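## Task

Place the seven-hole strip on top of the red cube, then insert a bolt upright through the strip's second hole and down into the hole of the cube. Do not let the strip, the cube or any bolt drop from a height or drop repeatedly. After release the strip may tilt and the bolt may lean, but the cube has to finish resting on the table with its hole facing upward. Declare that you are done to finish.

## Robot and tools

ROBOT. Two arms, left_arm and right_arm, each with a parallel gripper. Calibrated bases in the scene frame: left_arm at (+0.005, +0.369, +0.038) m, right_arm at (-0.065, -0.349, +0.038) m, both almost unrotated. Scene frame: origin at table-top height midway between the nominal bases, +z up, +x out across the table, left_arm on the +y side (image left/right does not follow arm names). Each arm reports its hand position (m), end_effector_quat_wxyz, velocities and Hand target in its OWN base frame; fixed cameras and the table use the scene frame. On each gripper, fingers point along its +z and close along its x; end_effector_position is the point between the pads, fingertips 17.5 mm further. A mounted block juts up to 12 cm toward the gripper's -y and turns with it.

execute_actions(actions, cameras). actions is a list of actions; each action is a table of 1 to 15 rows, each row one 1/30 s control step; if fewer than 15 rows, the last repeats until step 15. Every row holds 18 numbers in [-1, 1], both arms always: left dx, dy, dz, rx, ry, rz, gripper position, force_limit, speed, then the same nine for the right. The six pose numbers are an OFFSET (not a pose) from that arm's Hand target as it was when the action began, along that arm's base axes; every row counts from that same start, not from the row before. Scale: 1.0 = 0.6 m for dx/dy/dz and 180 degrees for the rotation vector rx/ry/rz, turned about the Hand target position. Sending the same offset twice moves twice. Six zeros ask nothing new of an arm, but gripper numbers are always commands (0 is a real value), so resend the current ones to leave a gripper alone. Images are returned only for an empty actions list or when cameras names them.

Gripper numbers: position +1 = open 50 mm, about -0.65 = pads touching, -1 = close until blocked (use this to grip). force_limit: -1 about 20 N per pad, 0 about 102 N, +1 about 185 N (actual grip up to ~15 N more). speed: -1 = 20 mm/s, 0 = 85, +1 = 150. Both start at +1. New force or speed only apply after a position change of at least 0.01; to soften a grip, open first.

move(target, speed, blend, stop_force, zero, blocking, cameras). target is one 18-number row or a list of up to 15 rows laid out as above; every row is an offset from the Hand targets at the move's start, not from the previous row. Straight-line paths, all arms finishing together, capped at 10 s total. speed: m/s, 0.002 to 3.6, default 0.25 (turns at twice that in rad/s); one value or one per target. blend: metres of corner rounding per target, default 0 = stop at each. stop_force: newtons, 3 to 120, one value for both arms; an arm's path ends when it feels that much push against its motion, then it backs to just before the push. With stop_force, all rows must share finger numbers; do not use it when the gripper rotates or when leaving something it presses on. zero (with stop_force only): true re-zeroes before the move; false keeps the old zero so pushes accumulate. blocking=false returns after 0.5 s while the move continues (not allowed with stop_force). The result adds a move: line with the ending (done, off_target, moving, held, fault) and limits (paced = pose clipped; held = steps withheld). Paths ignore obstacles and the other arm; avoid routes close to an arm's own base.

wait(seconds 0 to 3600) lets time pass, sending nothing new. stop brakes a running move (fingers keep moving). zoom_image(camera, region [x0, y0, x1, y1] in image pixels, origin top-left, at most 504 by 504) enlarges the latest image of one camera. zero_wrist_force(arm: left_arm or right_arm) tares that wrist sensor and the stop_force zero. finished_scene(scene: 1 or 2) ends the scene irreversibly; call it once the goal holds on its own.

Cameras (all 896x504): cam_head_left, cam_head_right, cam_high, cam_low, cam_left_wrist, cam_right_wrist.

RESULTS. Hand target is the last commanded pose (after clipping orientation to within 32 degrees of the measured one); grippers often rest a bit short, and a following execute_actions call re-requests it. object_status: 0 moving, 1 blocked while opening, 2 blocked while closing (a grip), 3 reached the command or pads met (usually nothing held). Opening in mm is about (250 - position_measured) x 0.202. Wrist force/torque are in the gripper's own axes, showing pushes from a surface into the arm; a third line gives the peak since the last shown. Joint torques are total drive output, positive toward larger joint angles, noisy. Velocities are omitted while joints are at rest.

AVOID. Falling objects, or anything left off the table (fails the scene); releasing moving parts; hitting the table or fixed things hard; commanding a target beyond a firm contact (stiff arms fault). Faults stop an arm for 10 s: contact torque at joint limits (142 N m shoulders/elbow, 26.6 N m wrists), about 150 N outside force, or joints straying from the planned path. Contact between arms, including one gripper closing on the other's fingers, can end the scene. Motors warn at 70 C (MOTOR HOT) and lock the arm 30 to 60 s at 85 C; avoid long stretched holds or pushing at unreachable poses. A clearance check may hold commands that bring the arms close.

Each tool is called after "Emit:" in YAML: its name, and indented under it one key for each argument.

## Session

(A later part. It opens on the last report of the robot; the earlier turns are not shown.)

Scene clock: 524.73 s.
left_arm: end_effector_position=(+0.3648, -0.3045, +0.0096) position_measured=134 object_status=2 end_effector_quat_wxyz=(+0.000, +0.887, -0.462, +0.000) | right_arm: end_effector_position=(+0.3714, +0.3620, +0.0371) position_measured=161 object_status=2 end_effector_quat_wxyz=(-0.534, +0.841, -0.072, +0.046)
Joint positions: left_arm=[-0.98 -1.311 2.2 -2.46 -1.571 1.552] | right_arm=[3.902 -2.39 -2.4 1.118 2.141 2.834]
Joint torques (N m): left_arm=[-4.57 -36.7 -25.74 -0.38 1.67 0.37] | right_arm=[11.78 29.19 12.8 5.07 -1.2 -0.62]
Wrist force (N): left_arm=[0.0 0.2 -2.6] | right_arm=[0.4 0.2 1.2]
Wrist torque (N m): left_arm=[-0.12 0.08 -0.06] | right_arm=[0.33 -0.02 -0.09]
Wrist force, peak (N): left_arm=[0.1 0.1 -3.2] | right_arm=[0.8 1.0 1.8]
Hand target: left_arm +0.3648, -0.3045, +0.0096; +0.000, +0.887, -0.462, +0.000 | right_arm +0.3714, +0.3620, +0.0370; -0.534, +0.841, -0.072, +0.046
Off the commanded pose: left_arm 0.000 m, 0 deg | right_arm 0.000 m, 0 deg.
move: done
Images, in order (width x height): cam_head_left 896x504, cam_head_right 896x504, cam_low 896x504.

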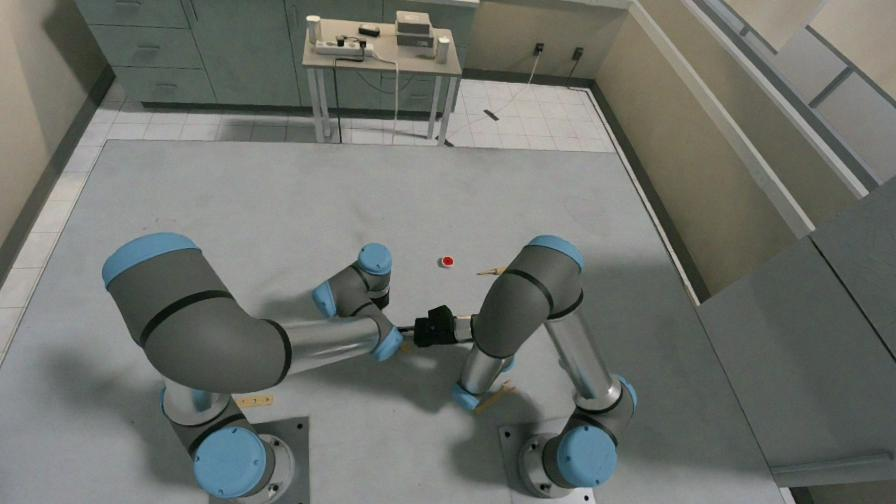

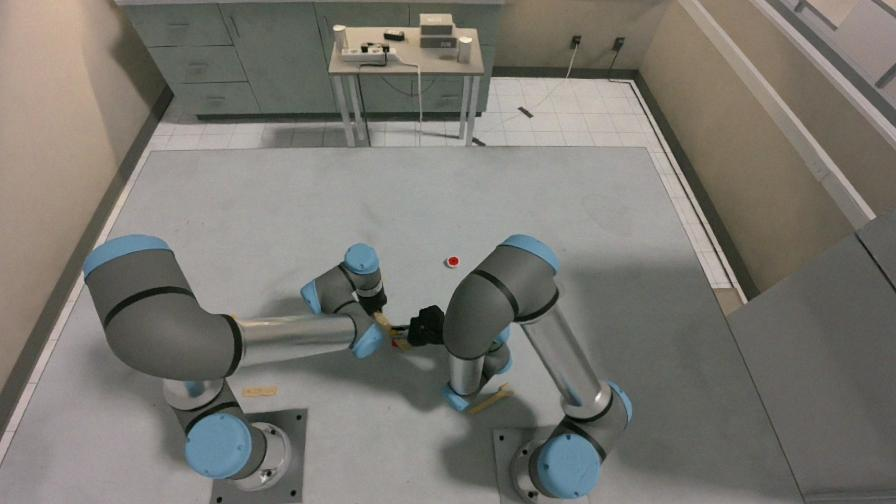

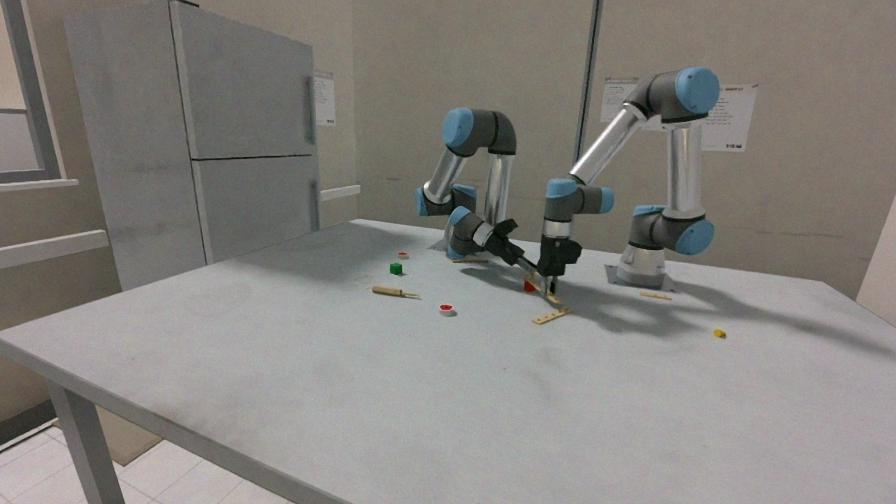

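Emit:
move:
  target: [0,0,0,0,0,0,-1,-0.7,-0.8,-0.005,-0.0075,0,0,0,0,-1,-0.8,-0.8]
  speed: 0.03

Emit:
move:
  target: [0,0,0,0,0,0,-1,-0.7,-0.8,0,0,-0.02,0,0,0,-1,-0.8,-0.8]
  speed: 0.008
  stop_force: 3
  cameras: ["cam_low","cam_head_right"]

Emit:
zoom_image:
  camera: "cam_low"
  region: [515, 262, 545, 286]

Emit:
zoom_image:
  camera: "cam_head_right"
  region: [385, 325, 410, 350]

Scene clock: 591.70 s.
left_arm: end_effector_position=(+0.3648, -0.3045, +0.0096) position_measured=134 object_status=2 end_effector_quat_wxyz=(+0.000, +0.887, -0.462, +0.000) | right_arm: end_effector_position=(+0.3685, +0.3577, +0.0370) position_measured=161 object_status=2 end_effector_quat_wxyz=(-0.534, +0.841, -0.072, +0.046)
Joint positions: left_arm=[-0.98 -1.311 2.2 -2.46 -1.571 1.552] | right_arm=[3.898 -2.392 -2.412 1.13 2.144 2.832]
Joint torques (N m): left_arm=[-4.77 -35.75 -25.83 -0.36 1.99 0.1] | right_arm=[-12.53 28.75 -8.34 4.9 2.6 -1.96]
Wrist force (N): left_arm=[0.0 0.2 -2.6] | right_arm=[0.4 -0.1 1.2]
Wrist torque (N m): left_arm=[-0.13 0.09 -0.06] | right_arm=[0.28 -0.02 -0.09]
Wrist force, peak (N): left_arm=[0.0 -0.1 -3.1] | right_arm=[0.8 -0.3 1.5]
Hand target: left_arm +0.3648, -0.3045, +0.0096; +0.000, +0.887, -0.462, +0.000 | right_arm +0.3684, +0.3575, +0.0370; -0.534, +0.841, -0.072, +0.046
Off the commanded pose: left_arm 0.000 m, 0 deg | right_arm 0.000 m, 0 deg.
move: done

Scene clock: 593.67 s.
left_arm: end_effector_position=(+0.3648, -0.3045, +0.0097) position_measured=134 object_status=2 end_effector_quat_wxyz=(+0.000, +0.887, -0.462, +0.000) | right_arm: end_effector_position=(+0.3684, +0.3575, +0.0302) position_measured=161 object_status=2 end_effector_quat_wxyz=(-0.534, +0.841, -0.072, +0.046)
Joint positions: left_arm=[-0.98 -1.311 2.2 -2.46 -1.571 1.552] | right_arm=[3.898 -2.416 -2.406 1.148 2.144 2.832]
Joint torques (N m): left_arm=[-4.5 -34.04 -23.29 -0.62 1.73 -0.37] | right_arm=[-13.46 45.81 -10.28 1.74 0.48 -1.96]
Wrist force (N): left_arm=[-0.5 0.0 -2.3] | right_arm=[-0.1 -1.6 0.5]
Wrist torque (N m): left_arm=[-0.12 0.09 -0.02] | right_arm=[0.32 0.03 -0.08]
Wrist force, peak (N): left_arm=[-0.6 -0.4 -4.3] | right_arm=[0.3 -8.2 -2.1]
Hand target: left_arm +0.3648, -0.3045, +0.0096; +0.000, +0.887, -0.462, +0.000 | right_arm +0.3684, +0.3575, +0.0302; -0.534, +0.841, -0.072, +0.046 (not the last commanded pose)
Off the commanded pose: left_arm 0.000 m, 0 deg | right_arm 0.005 m, 0 deg.
move: contact (right_arm)
Images, in order (width x height): cam_head_right 896x504, cam_low 896x504.

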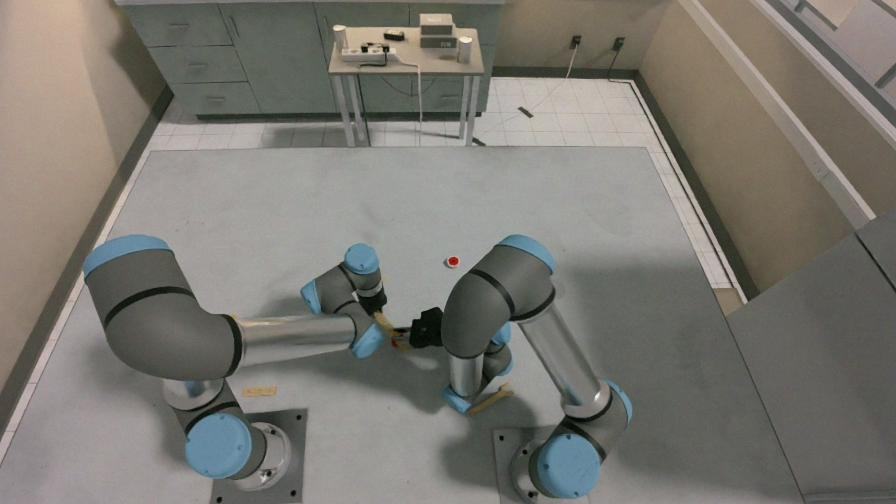

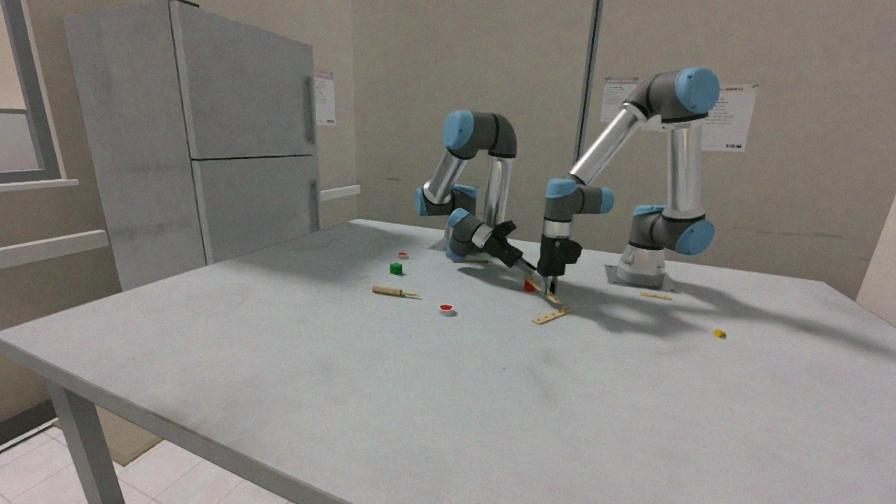

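Scaled by 16.800 from the camera's image (finer frame: 1280x720).

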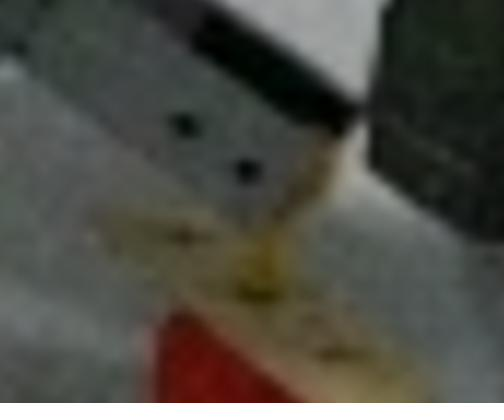

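Scaled by 20.160 from the camera's image (finer frame: 1280x720).

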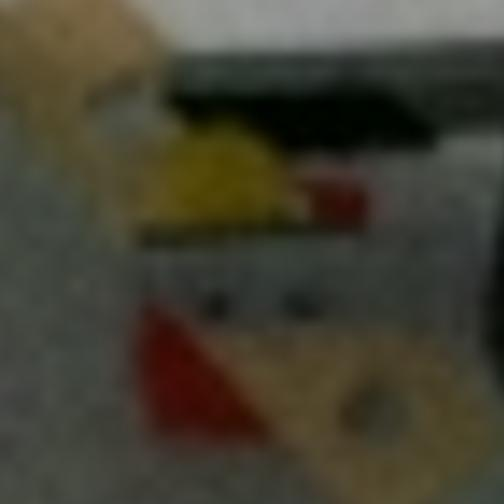

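Emit:
move:
  target:
    - [0,0,0,0,0,0,-1,-0.7,-0.8,0,0,0.002,0,0,0,-1,-0.8,-0.8]
    - [0,0,0,0,0,0,-1,-0.7,-0.8,0.0028,0,0.002,0,0,0,-1,-0.8,-0.8]
  speed: 0.02

Emit:
move:
  target: [0,0,0,0,0,0,-1,-0.7,-0.8,0,0,-0.015,0,0,0,-1,-0.8,-0.8]
  speed: 0.006
  stop_force: 3
  cameras: ["cam_low","cam_head_right"]

Emit:
zoom_image:
  camera: "cam_low"
  region: [515, 262, 545, 286]

Scene clock: 608.37 s.
left_arm: end_effector_position=(+0.3648, -0.3045, +0.0097) position_measured=134 object_status=2 end_effector_quat_wxyz=(+0.000, +0.887, -0.462, +0.000) | right_arm: end_effector_position=(+0.3700, +0.3575, +0.0314) position_measured=161 object_status=2 end_effector_quat_wxyz=(-0.534, +0.841, -0.072, +0.046)
Joint positions: left_arm=[-0.98 -1.311 2.2 -2.46 -1.571 1.552] | right_arm=[3.895 -2.411 -2.403 1.139 2.147 2.83]
Joint torques (N m): left_arm=[-3.58 -26.04 -19.15 -1.16 1.82 -0.55] | right_arm=[-15.04 47.11 10.99 2.29 2.66 -1.87]
Wrist force (N): left_arm=[-0.4 0.1 -2.0] | right_arm=[0.1 0.2 1.1]
Wrist torque (N m): left_arm=[-0.18 0.07 -0.02] | right_arm=[0.33 0.01 -0.09]
Wrist force, peak (N): left_arm=[-0.6 -0.2 -3.5] | right_arm=[0.1 -3.1 -0.1]
Hand target: left_arm +0.3648, -0.3045, +0.0096; +0.000, +0.887, -0.462, +0.000 | right_arm +0.3701, +0.3575, +0.0314; -0.534, +0.841, -0.072, +0.046
Off the commanded pose: left_arm 0.000 m, 0 deg | right_arm 0.000 m, 0 deg.
move: done

Scene clock: 610.77 s.
left_arm: end_effector_position=(+0.3648, -0.3045, +0.0097) position_measured=134 object_status=2 end_effector_quat_wxyz=(+0.000, +0.887, -0.462, +0.000) | right_arm: end_effector_position=(+0.3701, +0.3575, +0.0224) position_measured=161 object_status=2 end_effector_quat_wxyz=(-0.534, +0.841, -0.072, +0.046)
Joint positions: left_arm=[-0.98 -1.311 2.2 -2.46 -1.571 1.552] | right_arm=[3.894 -2.442 -2.394 1.161 2.147 2.83]
Joint torques (N m): left_arm=[-6.32 -22.82 -13.3 -1.26 2.01 -0.68] | right_arm=[-10.32 29.55 10.62 4.66 0.46 -0.63]
Wrist force (N): left_arm=[-0.7 1.6 -2.0] | right_arm=[1.0 -1.6 0.2]
Wrist torque (N m): left_arm=[-0.13 0.09 -0.01] | right_arm=[0.28 0.02 -0.11]
Wrist force, peak (N): left_arm=[-0.4 1.6 -2.7] | right_arm=[0.1 -3.1 0.4]
Hand target: left_arm +0.3648, -0.3045, +0.0096; +0.000, +0.887, -0.462, +0.000 | right_arm +0.3701, +0.3575, +0.0224; -0.534, +0.841, -0.072, +0.046
Off the commanded pose: left_arm 0.000 m, 0 deg | right_arm 0.000 m, 0 deg.
move: done
Images, in order (width x height): cam_head_right 896x504, cam_low 896x504.

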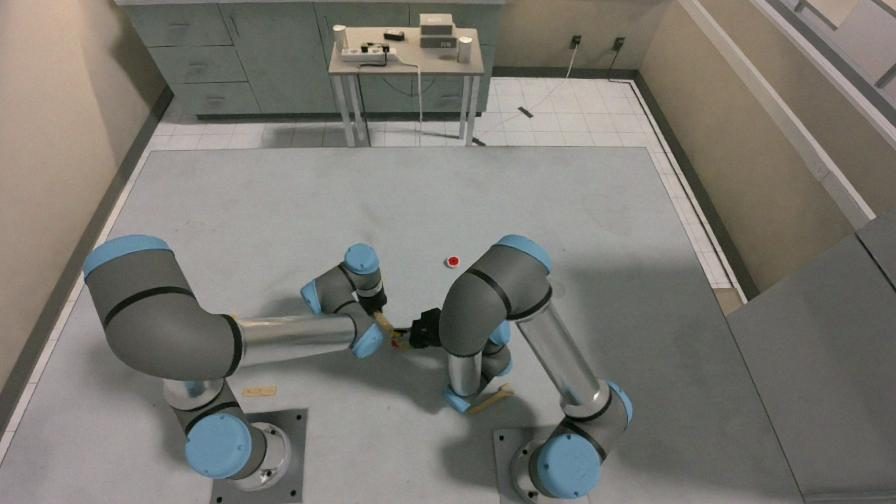

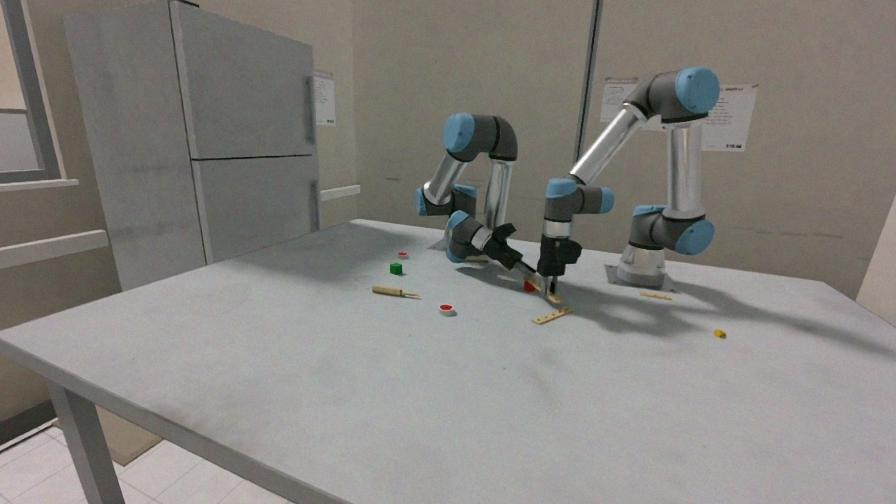

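Scaled by 16.800 from the camera's image (finer frame: 1280x720).

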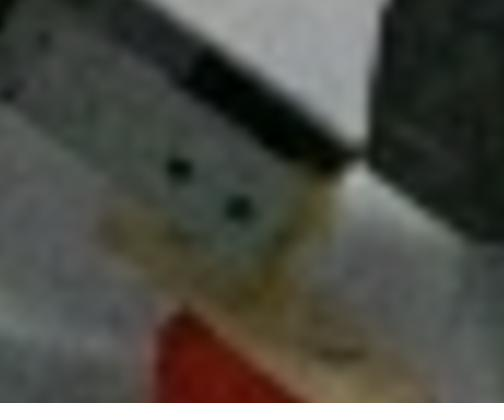

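Emit:
move:
  target: [0,0,0,0,0,0,-1,-0.7,-0.8,-0.0012,-0.0068,-0.0008,0,0,0,-1,-0.8,-0.8]
  speed: 0.01
  stop_force: 12

Emit:
move:
  target: [0,0,0,0,0,0,-1,-0.7,-0.8,-0.0005,-0.003,-0.009,0,0,0,-1,-0.8,-0.8]
  speed: 0.006
  stop_force: 7
  cameras: ["cam_low","cam_head_right","cam_right_wrist"]

Emit:
zoom_image:
  camera: "cam_low"
  region: [515, 262, 545, 286]

Emit:
zoom_image:
  camera: "cam_head_right"
  region: [385, 325, 410, 350]

Scene clock: 620.50 s.
left_arm: end_effector_position=(+0.3648, -0.3045, +0.0096) position_measured=134 object_status=2 end_effector_quat_wxyz=(+0.000, +0.887, -0.462, +0.000) | right_arm: end_effector_position=(+0.3694, +0.3535, +0.0219) position_measured=161 object_status=2 end_effector_quat_wxyz=(-0.534, +0.841, -0.072, +0.046)
Joint positions: left_arm=[-0.98 -1.311 2.2 -2.46 -1.571 1.552] | right_arm=[3.887 -2.444 -2.4 1.166 2.154 2.825]
Joint torques (N m): left_arm=[-4.59 -23.34 -12.66 -2.08 2.08 -1.38] | right_arm=[-14.67 22.69 -14.61 2.3 2.15 -1.83]
Wrist force (N): left_arm=[0.1 3.8 -1.6] | right_arm=[2.6 -11.3 2.4]
Wrist torque (N m): left_arm=[-0.09 0.07 -0.09] | right_arm=[0.34 0.01 -0.11]
Wrist force, peak (N): left_arm=[0.1 3.9 -3.1] | right_arm=[2.6 -13.0 1.7]
Hand target: left_arm +0.3648, -0.3045, +0.0096; +0.000, +0.887, -0.462, +0.000 | right_arm +0.3694, +0.3535, +0.0219; -0.534, +0.841, -0.072, +0.046
Off the commanded pose: left_arm 0.000 m, 0 deg | right_arm 0.000 m, 0 deg.
move: done

Scene clock: 621.63 s.
left_arm: end_effector_position=(+0.3648, -0.3045, +0.0096) position_measured=134 object_status=2 end_effector_quat_wxyz=(+0.000, +0.887, -0.462, +0.000) | right_arm: end_effector_position=(+0.3693, +0.3533, +0.0217) position_measured=161 object_status=2 end_effector_quat_wxyz=(-0.534, +0.841, -0.072, +0.046)
Joint positions: left_arm=[-0.98 -1.311 2.2 -2.46 -1.571 1.552] | right_arm=[3.887 -2.445 -2.4 1.167 2.154 2.825]
Joint torques (N m): left_arm=[-4.53 -22.29 -13.35 -2.46 1.87 -1.12] | right_arm=[9.81 38.5 -2.08 -0.75 -1.11 2.03]
Wrist force (N): left_arm=[-0.2 2.6 -2.6] | right_arm=[1.8 -16.1 -0.8]
Wrist torque (N m): left_arm=[-0.14 0.07 -0.05] | right_arm=[0.28 -0.02 -0.10]
Wrist force, peak (N): left_arm=[0.0 3.5 -2.9] | right_arm=[2.8 -21.1 -2.7]
Hand target: left_arm +0.3648, -0.3045, +0.0096; +0.000, +0.887, -0.462, +0.000 | right_arm +0.3693, +0.3534, +0.0217; -0.534, +0.841, -0.072, +0.046 (not the last commanded pose)
Off the commanded pose: left_arm 0.000 m, 0 deg | right_arm 0.005 m, 0 deg.
move: contact (right_arm)
cam_right_wrist: T_world_to_cam=[[0.98289, -0.18414, 0.00334, -0.28887], [-0.12469, -0.6787, -0.72375, 0.3213], [0.13554, 0.71096, -0.69005, -0.152]] pos_world=[0.34459, 0.27294, 0.12862]
Images, in order (width x height): cam_head_right 896x504, cam_low 896x504, cam_right_wrist 896x504.

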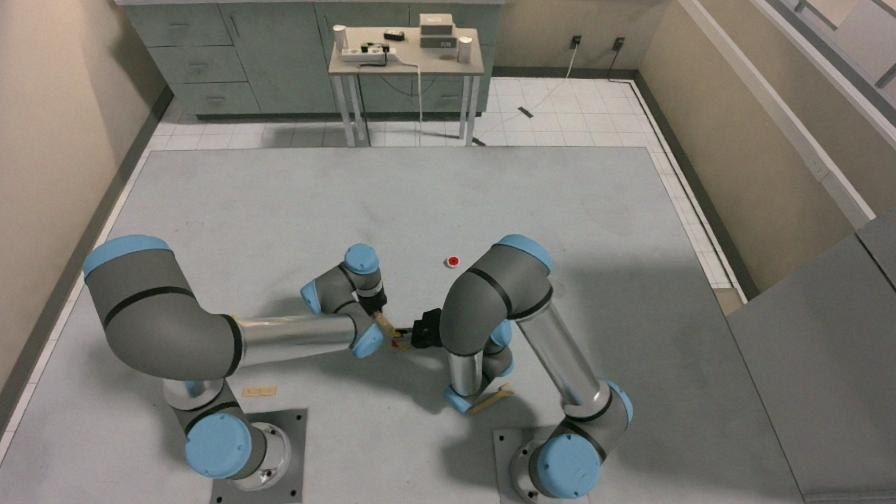

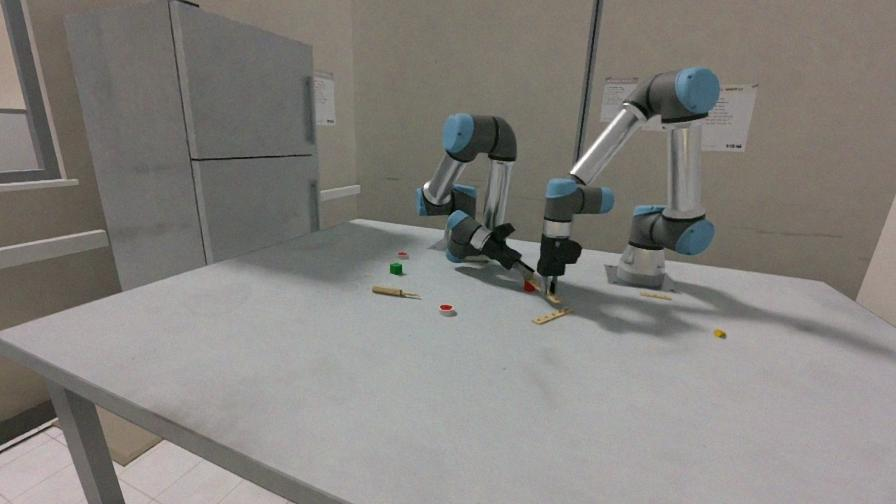

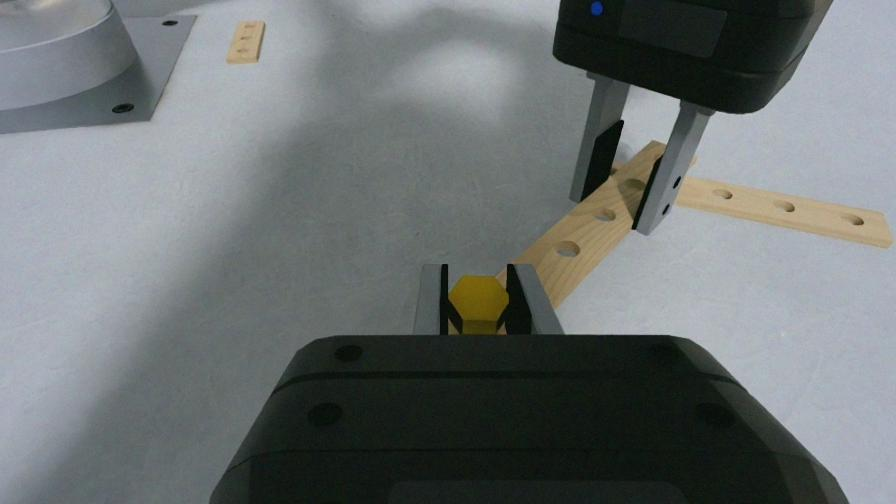

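Scaled by 16.800 from the camera's image (finer frame: 1280x720).

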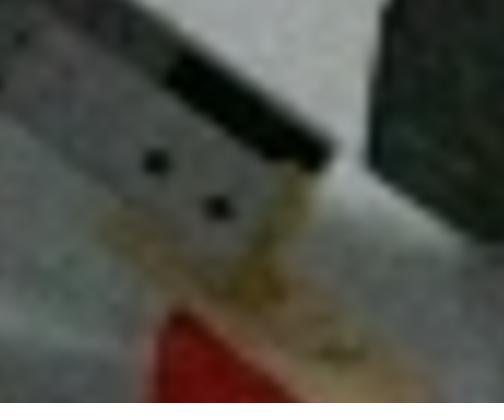

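Scaled by 20.160 from the camera's image (finer frame: 1280x720).

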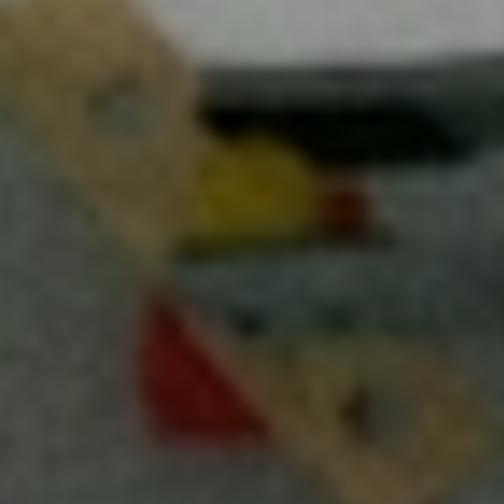

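Emit:
move:
  target: [0,0,0,0,0,0,-1,-0.7,-0.8,0.0004,0.0025,0.0005,0,0,0,-1,-0.8,-0.8]
  speed: 0.01

Emit:
move:
  target: [0,0,0,0,0,0,-1,-0.7,-0.8,0,0,0.0003,0,0,0,0.2,-0.8,-1]
  cameras: ["cam_low","cam_head_right","cam_right_wrist"]

Emit:
zoom_image:
  camera: "cam_low"
  region: [515, 262, 545, 286]

Emit:
zoom_image:
  camera: "cam_head_right"
  region: [385, 325, 410, 350]

Scene clock: 634.70 s.
left_arm: end_effector_position=(+0.3648, -0.3045, +0.0096) position_measured=134 object_status=2 end_effector_quat_wxyz=(+0.000, +0.887, -0.462, +0.000) | right_arm: end_effector_position=(+0.3695, +0.3548, +0.0219) position_measured=161 object_status=2 end_effector_quat_wxyz=(-0.534, +0.841, -0.072, +0.046)
Joint positions: left_arm=[-0.98 -1.311 2.2 -2.46 -1.571 1.552] | right_arm=[3.889 -2.444 -2.398 1.165 2.151 2.827]
Joint torques (N m): left_arm=[-4.19 -22.65 -13.95 -2.64 1.69 -1.25] | right_arm=[11.86 43.93 8.77 0.79 -1.45 2.24]
Wrist force (N): left_arm=[-0.3 1.8 -1.8] | right_arm=[1.6 -5.8 0.0]
Wrist torque (N m): left_arm=[-0.09 0.04 -0.02] | right_arm=[0.32 0.01 -0.19]
Wrist force, peak (N): left_arm=[0.0 3.0 -2.9] | right_arm=[1.7 -16.6 -0.7]
Hand target: left_arm +0.3648, -0.3045, +0.0096; +0.000, +0.887, -0.462, +0.000 | right_arm +0.3695, +0.3549, +0.0220; -0.534, +0.841, -0.072, +0.046
Off the commanded pose: left_arm 0.000 m, 0 deg | right_arm 0.000 m, 0 deg.
move: done

Scene clock: 635.33 s.
left_arm: end_effector_position=(+0.3648, -0.3045, +0.0096) position_measured=134 object_status=2 end_effector_quat_wxyz=(+0.000, +0.887, -0.462, +0.000) | right_arm: end_effector_position=(+0.3696, +0.3549, +0.0222) position_measured=123 object_status=3 end_effector_quat_wxyz=(-0.534, +0.841, -0.072, +0.046)
Joint positions: left_arm=[-0.98 -1.311 2.2 -2.46 -1.571 1.552] | right_arm=[3.89 -2.443 -2.398 1.165 2.151 2.827]
Joint torques (N m): left_arm=[-4.04 -24.85 -13.91 -3.08 1.75 -1.47] | right_arm=[12.34 47.23 -6.6 2.06 -1.13 2.11]
Wrist force (N): left_arm=[-0.5 0.7 -1.1] | right_arm=[-0.2 0.6 1.3]
Wrist torque (N m): left_arm=[-0.14 0.06 -0.01] | right_arm=[0.38 0.07 -0.17]
Wrist force, peak (N): left_arm=[-0.6 1.8 -2.9] | right_arm=[1.3 -5.8 -0.3]
Hand target: left_arm +0.3648, -0.3045, +0.0096; +0.000, +0.887, -0.462, +0.000 | right_arm +0.3695, +0.3549, +0.0222; -0.534, +0.841, -0.072, +0.046
Off the commanded pose: left_arm 0.000 m, 0 deg | right_arm 0.000 m, 0 deg.
move: done
cam_right_wrist: T_world_to_cam=[[0.98289, -0.18414, 0.00331, -0.28877], [-0.12469, -0.6786, -0.72385, 0.32276], [0.13554, 0.71105, -0.68995, -0.15286]] pos_world=[0.3448, 0.27454, 0.12912]
Images, in order (width x height): cam_head_right 896x504, cam_low 896x504, cam_right_wrist 896x504.

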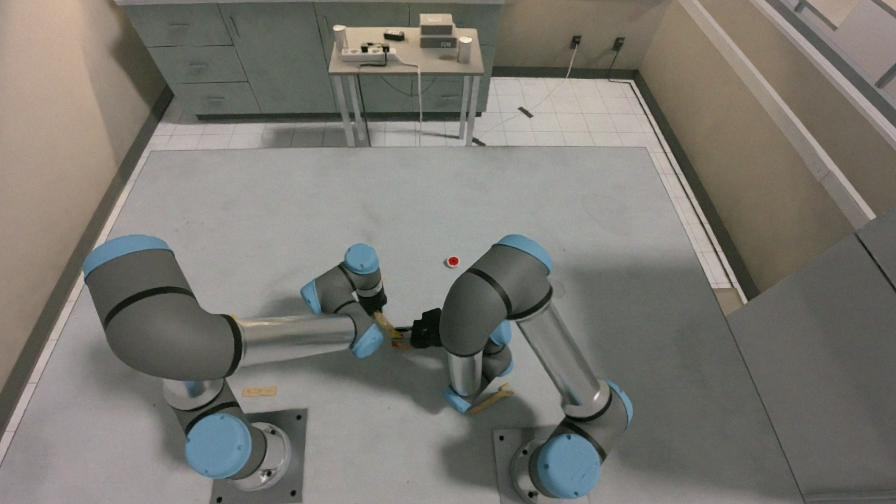

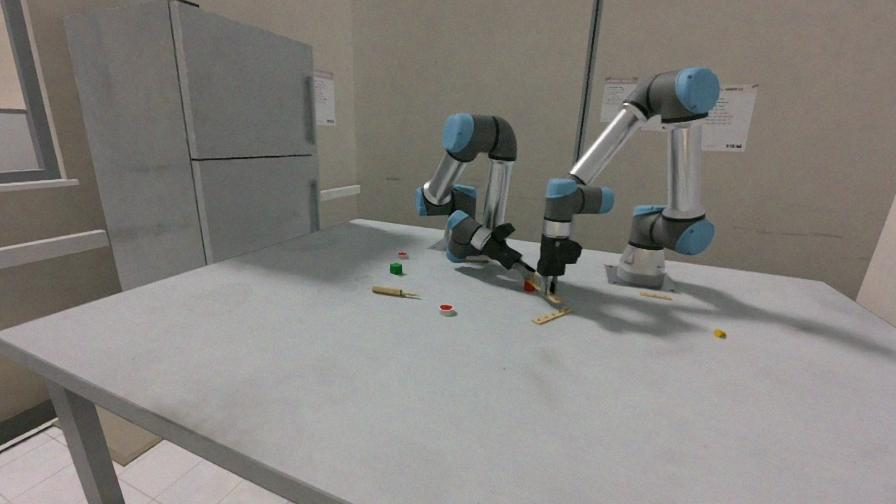

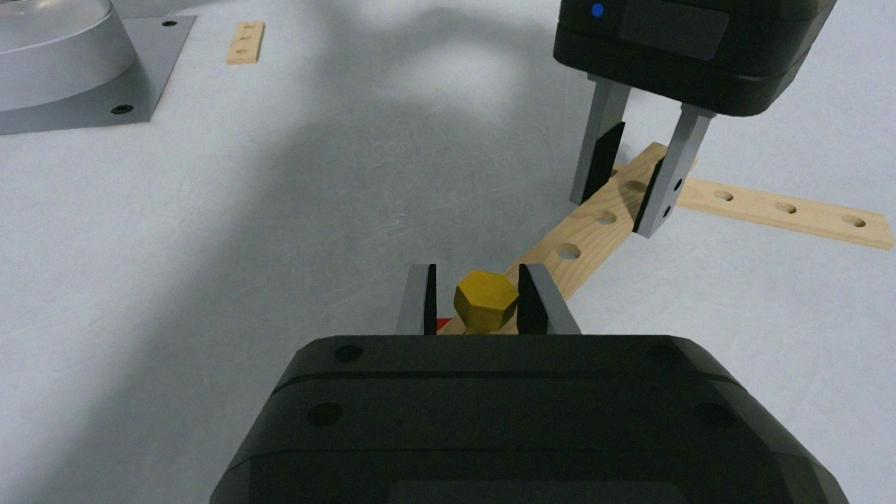

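Scaled by 16.800 from the camera's image (finer frame: 1280x720).

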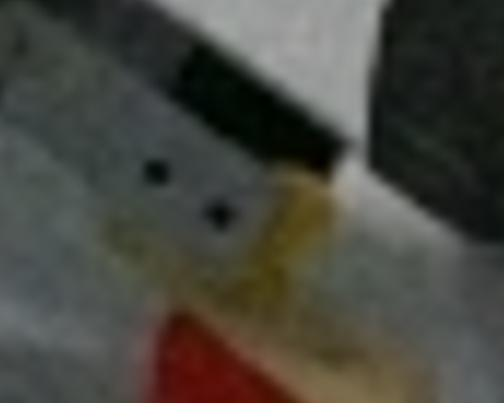

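Scaled by 20.160 from the camera's image (finer frame: 1280x720).

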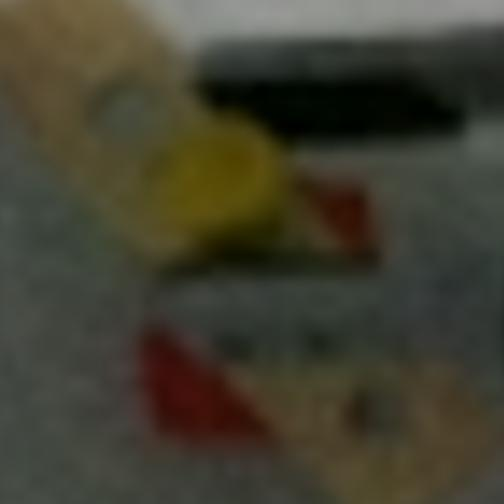

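Emit:
move:
  target: [0,0,0,0,0,0,-1,-0.7,-0.8,-0.021,-0.119,0.0563,0,0,0,0.2,-0.8,-1]
  speed: 0.12
  cameras: ["cam_low","cam_right_wrist"]

Emit:
zoom_image:
  camera: "cam_right_wrist"
  region: [400, 120, 560, 340]

Emit:
zoom_image:
  camera: "cam_low"
  region: [515, 262, 545, 286]

Scene clock: 642.70 s.
left_arm: end_effector_position=(+0.3648, -0.3045, +0.0096) position_measured=134 object_status=2 end_effector_quat_wxyz=(+0.000, +0.887, -0.462, +0.000) | right_arm: end_effector_position=(+0.3570, +0.2836, +0.0559) position_measured=123 object_status=3 end_effector_quat_wxyz=(-0.534, +0.841, -0.072, +0.046) end_effector_velocity=(+0.000, -0.001, +0.001) end_effector_angular_velocity=(+0.001, -0.001, +0.000)
Joint positions: left_arm=[-0.98 -1.311 2.2 -2.46 -1.571 1.552] | right_arm=[3.734 -2.325 -2.528 1.113 2.283 2.722]
Joint velocities: left_arm=[within noise] | right_arm=[-0.005 0.003 0 -0.003 0.004 -0.003]
Joint torques (N m): left_arm=[-3.19 -23.73 -13.33 -3.64 1.75 -1.74] | right_arm=[-14.54 42.39 -11.12 2.12 2.92 -2.03]
Wrist force (N): left_arm=[-0.6 0.7 -1.3] | right_arm=[-0.2 0.6 1.0]
Wrist torque (N m): left_arm=[-0.13 0.08 -0.01] | right_arm=[0.36 0.08 -0.08]
Wrist force, peak (N): left_arm=[-0.4 0.9 -3.0] | right_arm=[-0.2 0.8 2.3]
Hand target: left_arm +0.3648, -0.3045, +0.0096; +0.000, +0.887, -0.462, +0.000 | right_arm +0.3569, +0.2835, +0.0559; -0.534, +0.841, -0.072, +0.046
Off the commanded pose: left_arm 0.000 m, 0 deg | right_arm 0.000 m, 0 deg.
move: done
cam_right_wrist: T_world_to_cam=[[0.98288, -0.18421, 0.00324, -0.2896], [-0.12479, -0.67858, -0.72385, 0.29723], [0.13554, 0.71105, -0.68995, -0.0772]] pos_world=[0.3322, 0.20324, 0.16282]

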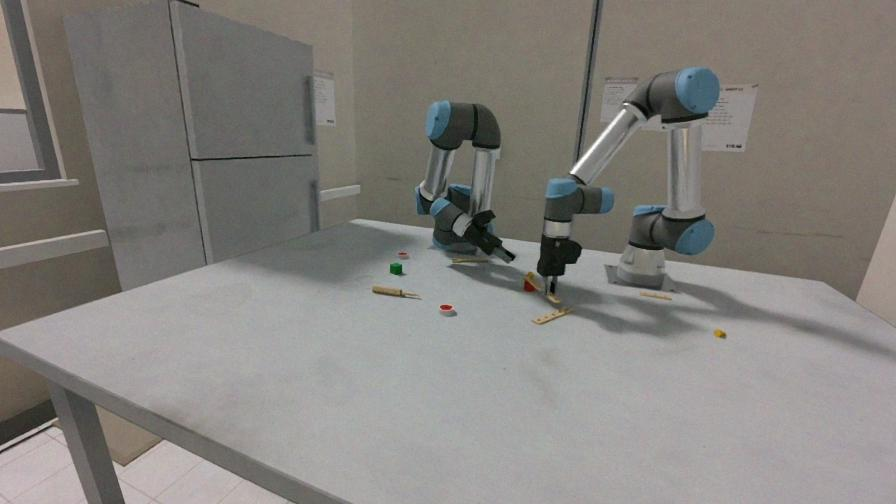

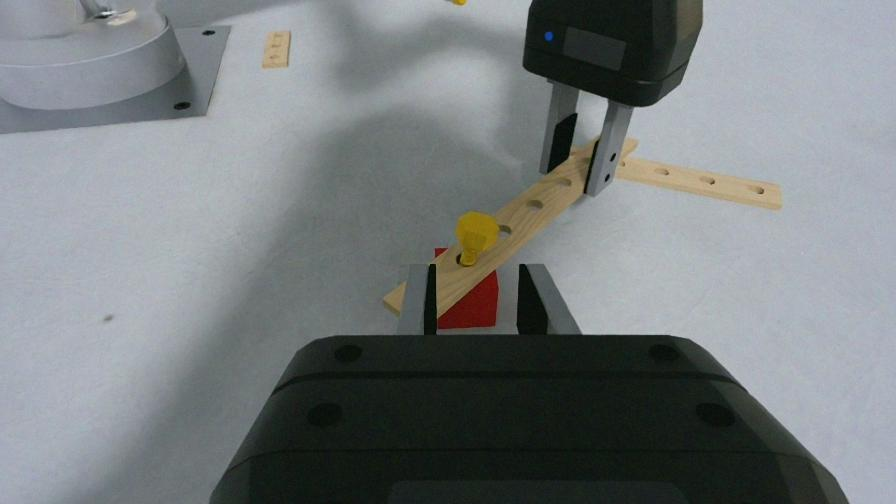

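Scaled by 2.291 from the camera's image (finer frame: 1280x720).

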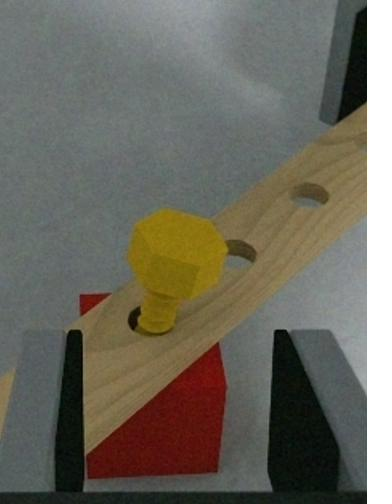

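Scaled by 16.800 from the camera's image (finer frame: 1280x720).

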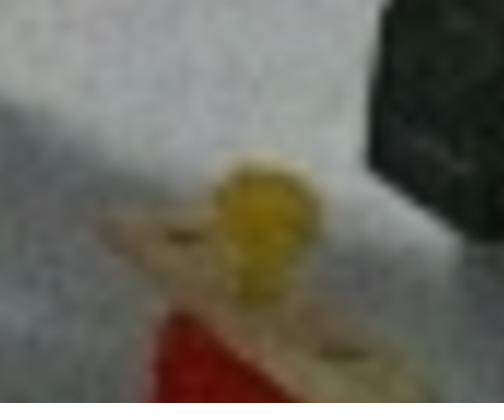

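Emit:
move:
  target: [-0.0026,0.0001,0.0004,0,0,0,-1,-0.7,-0.8,0,0,0,0,0,0,0.2,-0.8,-1]
  speed: 0.01
  cameras: ["cam_low","cam_right_wrist"]

Emit:
zoom_image:
  camera: "cam_right_wrist"
  region: [400, 180, 540, 340]

Scene clock: 669.87 s.
left_arm: end_effector_position=(+0.3633, -0.3044, +0.0099) position_measured=134 object_status=2 end_effector_quat_wxyz=(+0.000, +0.887, -0.462, +0.000) | right_arm: end_effector_position=(+0.3569, +0.2834, +0.0559) position_measured=123 object_status=3 end_effector_quat_wxyz=(-0.534, +0.841, -0.072, +0.046)
Joint positions: left_arm=[-0.982 -1.314 2.203 -2.461 -1.571 1.549] | right_arm=[3.734 -2.324 -2.528 1.112 2.283 2.722]
Joint torques (N m): left_arm=[-6.59 -36.78 -8.03 -5.18 1.7 -2.08] | right_arm=[-13.97 43.75 -10.57 2.02 2.65 -2.04]
Wrist force (N): left_arm=[-0.2 0.0 -1.6] | right_arm=[-0.2 0.8 1.2]
Wrist torque (N m): left_arm=[-0.14 0.07 0.04] | right_arm=[0.41 0.08 -0.09]
Wrist force, peak (N): left_arm=[-0.6 0.9 -3.0] | right_arm=[-0.5 0.8 1.7]
Hand target: left_arm +0.3632, -0.3044, +0.0099; +0.000, +0.887, -0.462, +0.000 | right_arm +0.3569, +0.2835, +0.0559; -0.534, +0.841, -0.072, +0.046
Off the commanded pose: left_arm 0.000 m, 0 deg | right_arm 0.000 m, 0 deg.
move: done
cam_right_wrist: T_world_to_cam=[[0.98289, -0.18415, 0.00332, -0.28964], [-0.12471, -0.6787, -0.72375, 0.29721], [0.13554, 0.71096, -0.69005, -0.07703]] pos_world=[0.3322, 0.20314, 0.16292]

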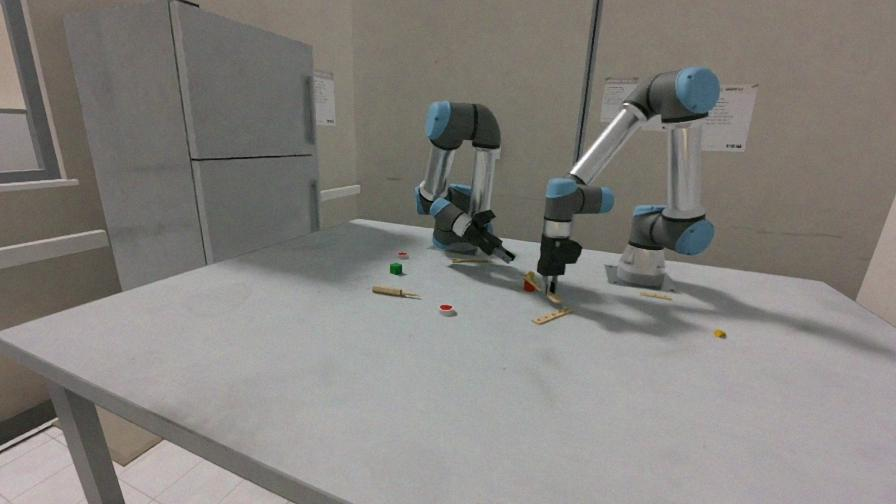

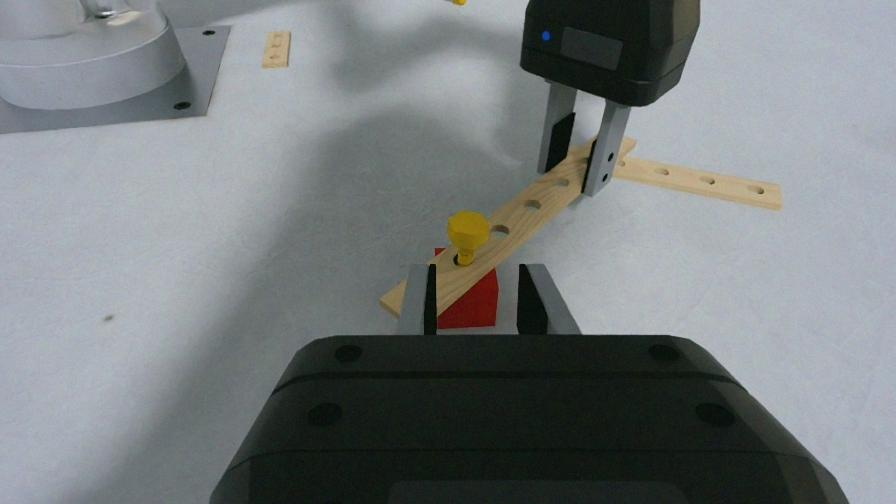

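Scaled by 3.150 from the camera's image (finer frame: 1280x720).

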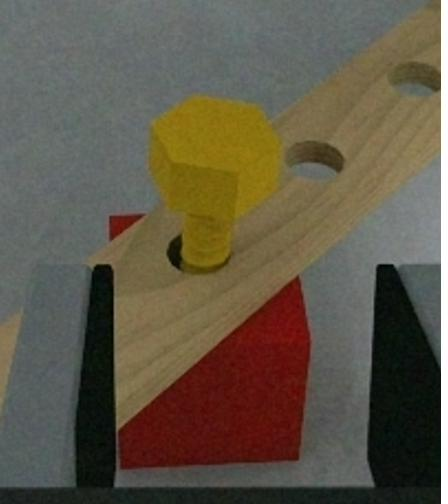

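Emit:
move:
  target:
    - [0,0,0,0,0,0,-1,-0.7,-0.8,0,0.02,0.07,-0.1368,0.0241,0,-1,-0.8,-0.3]
    - [0,0,0,0,0,0,-1,-0.7,-0.8,0.0242,0.1333,0.06,-0.1368,0.0241,0,-1,-0.8,-0.3]
    - [0,0,0,0,0,0,-1,-0.7,-0.8,0.0242,0.1333,-0.01,-0.1368,0.0241,0,-1,-0.8,-0.3]
  speed: [0.2,0.2,0.1]
  cameras: ["cam_right_wrist"]

Emit:
move:
  target: [0,0,0,0,0,0,-1,-0.7,-0.8,0,0,-0.045,0,0,0,-1,-0.8,-0.3]
  speed: 0.01
  stop_force: 6
  cameras: ["cam_right_wrist","cam_low"]

Emit:
zoom_image:
  camera: "cam_low"
  region: [515, 262, 545, 286]

Scene clock: 695.47 s.
left_arm: end_effector_position=(+0.3632, -0.3044, +0.0099) position_measured=134 object_status=2 end_effector_quat_wxyz=(+0.000, +0.887, -0.462, +0.000) | right_arm: end_effector_position=(+0.3715, +0.3634, +0.0500) position_measured=251 object_status=3 end_effector_quat_wxyz=(-0.339, +0.937, -0.081, +0.029)
Joint positions: left_arm=[-0.983 -1.314 2.203 -2.461 -1.571 1.549] | right_arm=[4.011 -1.945 -2.408 0.262 1.9 2.719]
Joint torques (N m): left_arm=[-7.48 -36.62 -8.85 -5.32 2.08 -2.01] | right_arm=[4.78 22.72 0.01 5.61 2.36 2.29]
Wrist force (N): left_arm=[-0.2 0.1 -0.5] | right_arm=[-0.1 0.5 0.7]
Wrist torque (N m): left_arm=[-0.11 0.09 0.04] | right_arm=[0.10 0.11 -0.16]
Wrist force, peak (N): left_arm=[-0.3 0.0 -2.5] | right_arm=[-0.3 1.4 1.3]
Hand target: left_arm +0.3632, -0.3044, +0.0099; +0.000, +0.887, -0.462, +0.000 | right_arm +0.3715, +0.3634, +0.0499; -0.339, +0.937, -0.081, +0.029
Off the commanded pose: left_arm 0.000 m, 0 deg | right_arm 0.000 m, 0 deg.
move: done
cam_right_wrist: T_world_to_cam=[[0.98333, -0.18168, 0.00753, -0.29038], [-0.16651, -0.91631, -0.36422, 0.43292], [0.07307, 0.35689, -0.93128, 0.02404]] pos_world=[0.35587, 0.33535, 0.18226]

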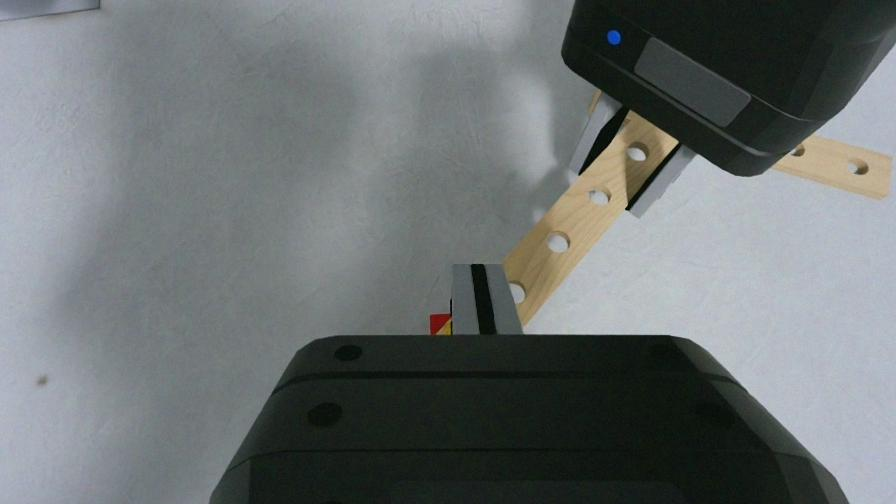

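Scene clock: 697.57 s.
left_arm: end_effector_position=(+0.3632, -0.3044, +0.0099) position_measured=134 object_status=2 end_effector_quat_wxyz=(+0.000, +0.887, -0.462, +0.000) | right_arm: end_effector_position=(+0.3714, +0.3634, +0.0408) position_measured=251 object_status=3 end_effector_quat_wxyz=(-0.339, +0.937, -0.081, +0.029)
Joint positions: left_arm=[-0.983 -1.314 2.203 -2.461 -1.571 1.549] | right_arm=[4.011 -1.975 -2.41 0.295 1.9 2.719]
Joint torques (N m): left_arm=[-6.24 -37.02 -8.45 -4.92 1.58 -1.96] | right_arm=[-5.44 39.22 13.52 1.89 -1.04 2.26]
Wrist force (N): left_arm=[-0.2 1.4 -2.3] | right_arm=[-0.5 -2.9 -3.1]
Wrist torque (N m): left_arm=[-0.06 0.09 0.05] | right_arm=[0.08 0.07 -0.14]
Wrist force, peak (N): left_arm=[-0.1 1.4 -2.4] | right_arm=[-2.3 -10.0 -10.5]
Hand target: left_arm +0.3632, -0.3044, +0.0099; +0.000, +0.887, -0.462, +0.000 | right_arm +0.3715, +0.3635, +0.0408; -0.339, +0.937, -0.081, +0.029 (not the last commanded pose)
Off the commanded pose: left_arm 0.000 m, 0 deg | right_arm 0.018 m, 0 deg.
move: contact (right_arm)
cam_right_wrist: T_world_to_cam=[[0.98331, -0.18177, 0.0075, -0.29027], [-0.1666, -0.91629, -0.36421, 0.42956], [0.07307, 0.35689, -0.93129, 0.01538]] pos_world=[0.35587, 0.33535, 0.17295]
Images, in order (width x height): cam_low 896x504, cam_right_wrist 896x504.

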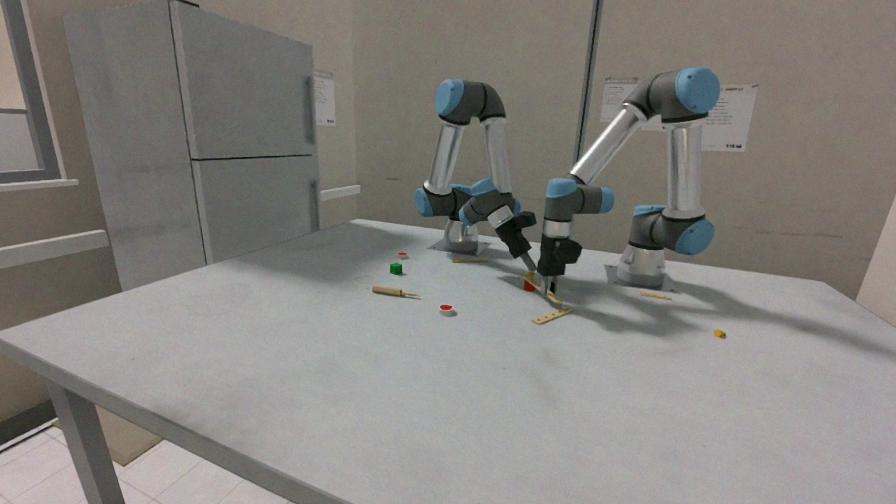

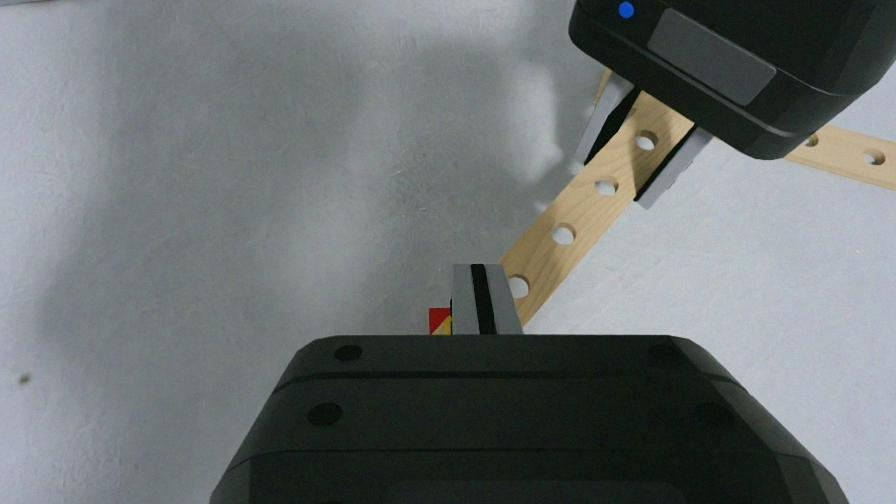

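Scaled by 16.800 from the camera's image (finer frame: 1280x720).

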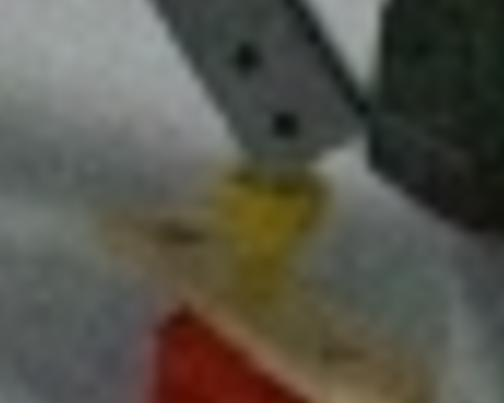

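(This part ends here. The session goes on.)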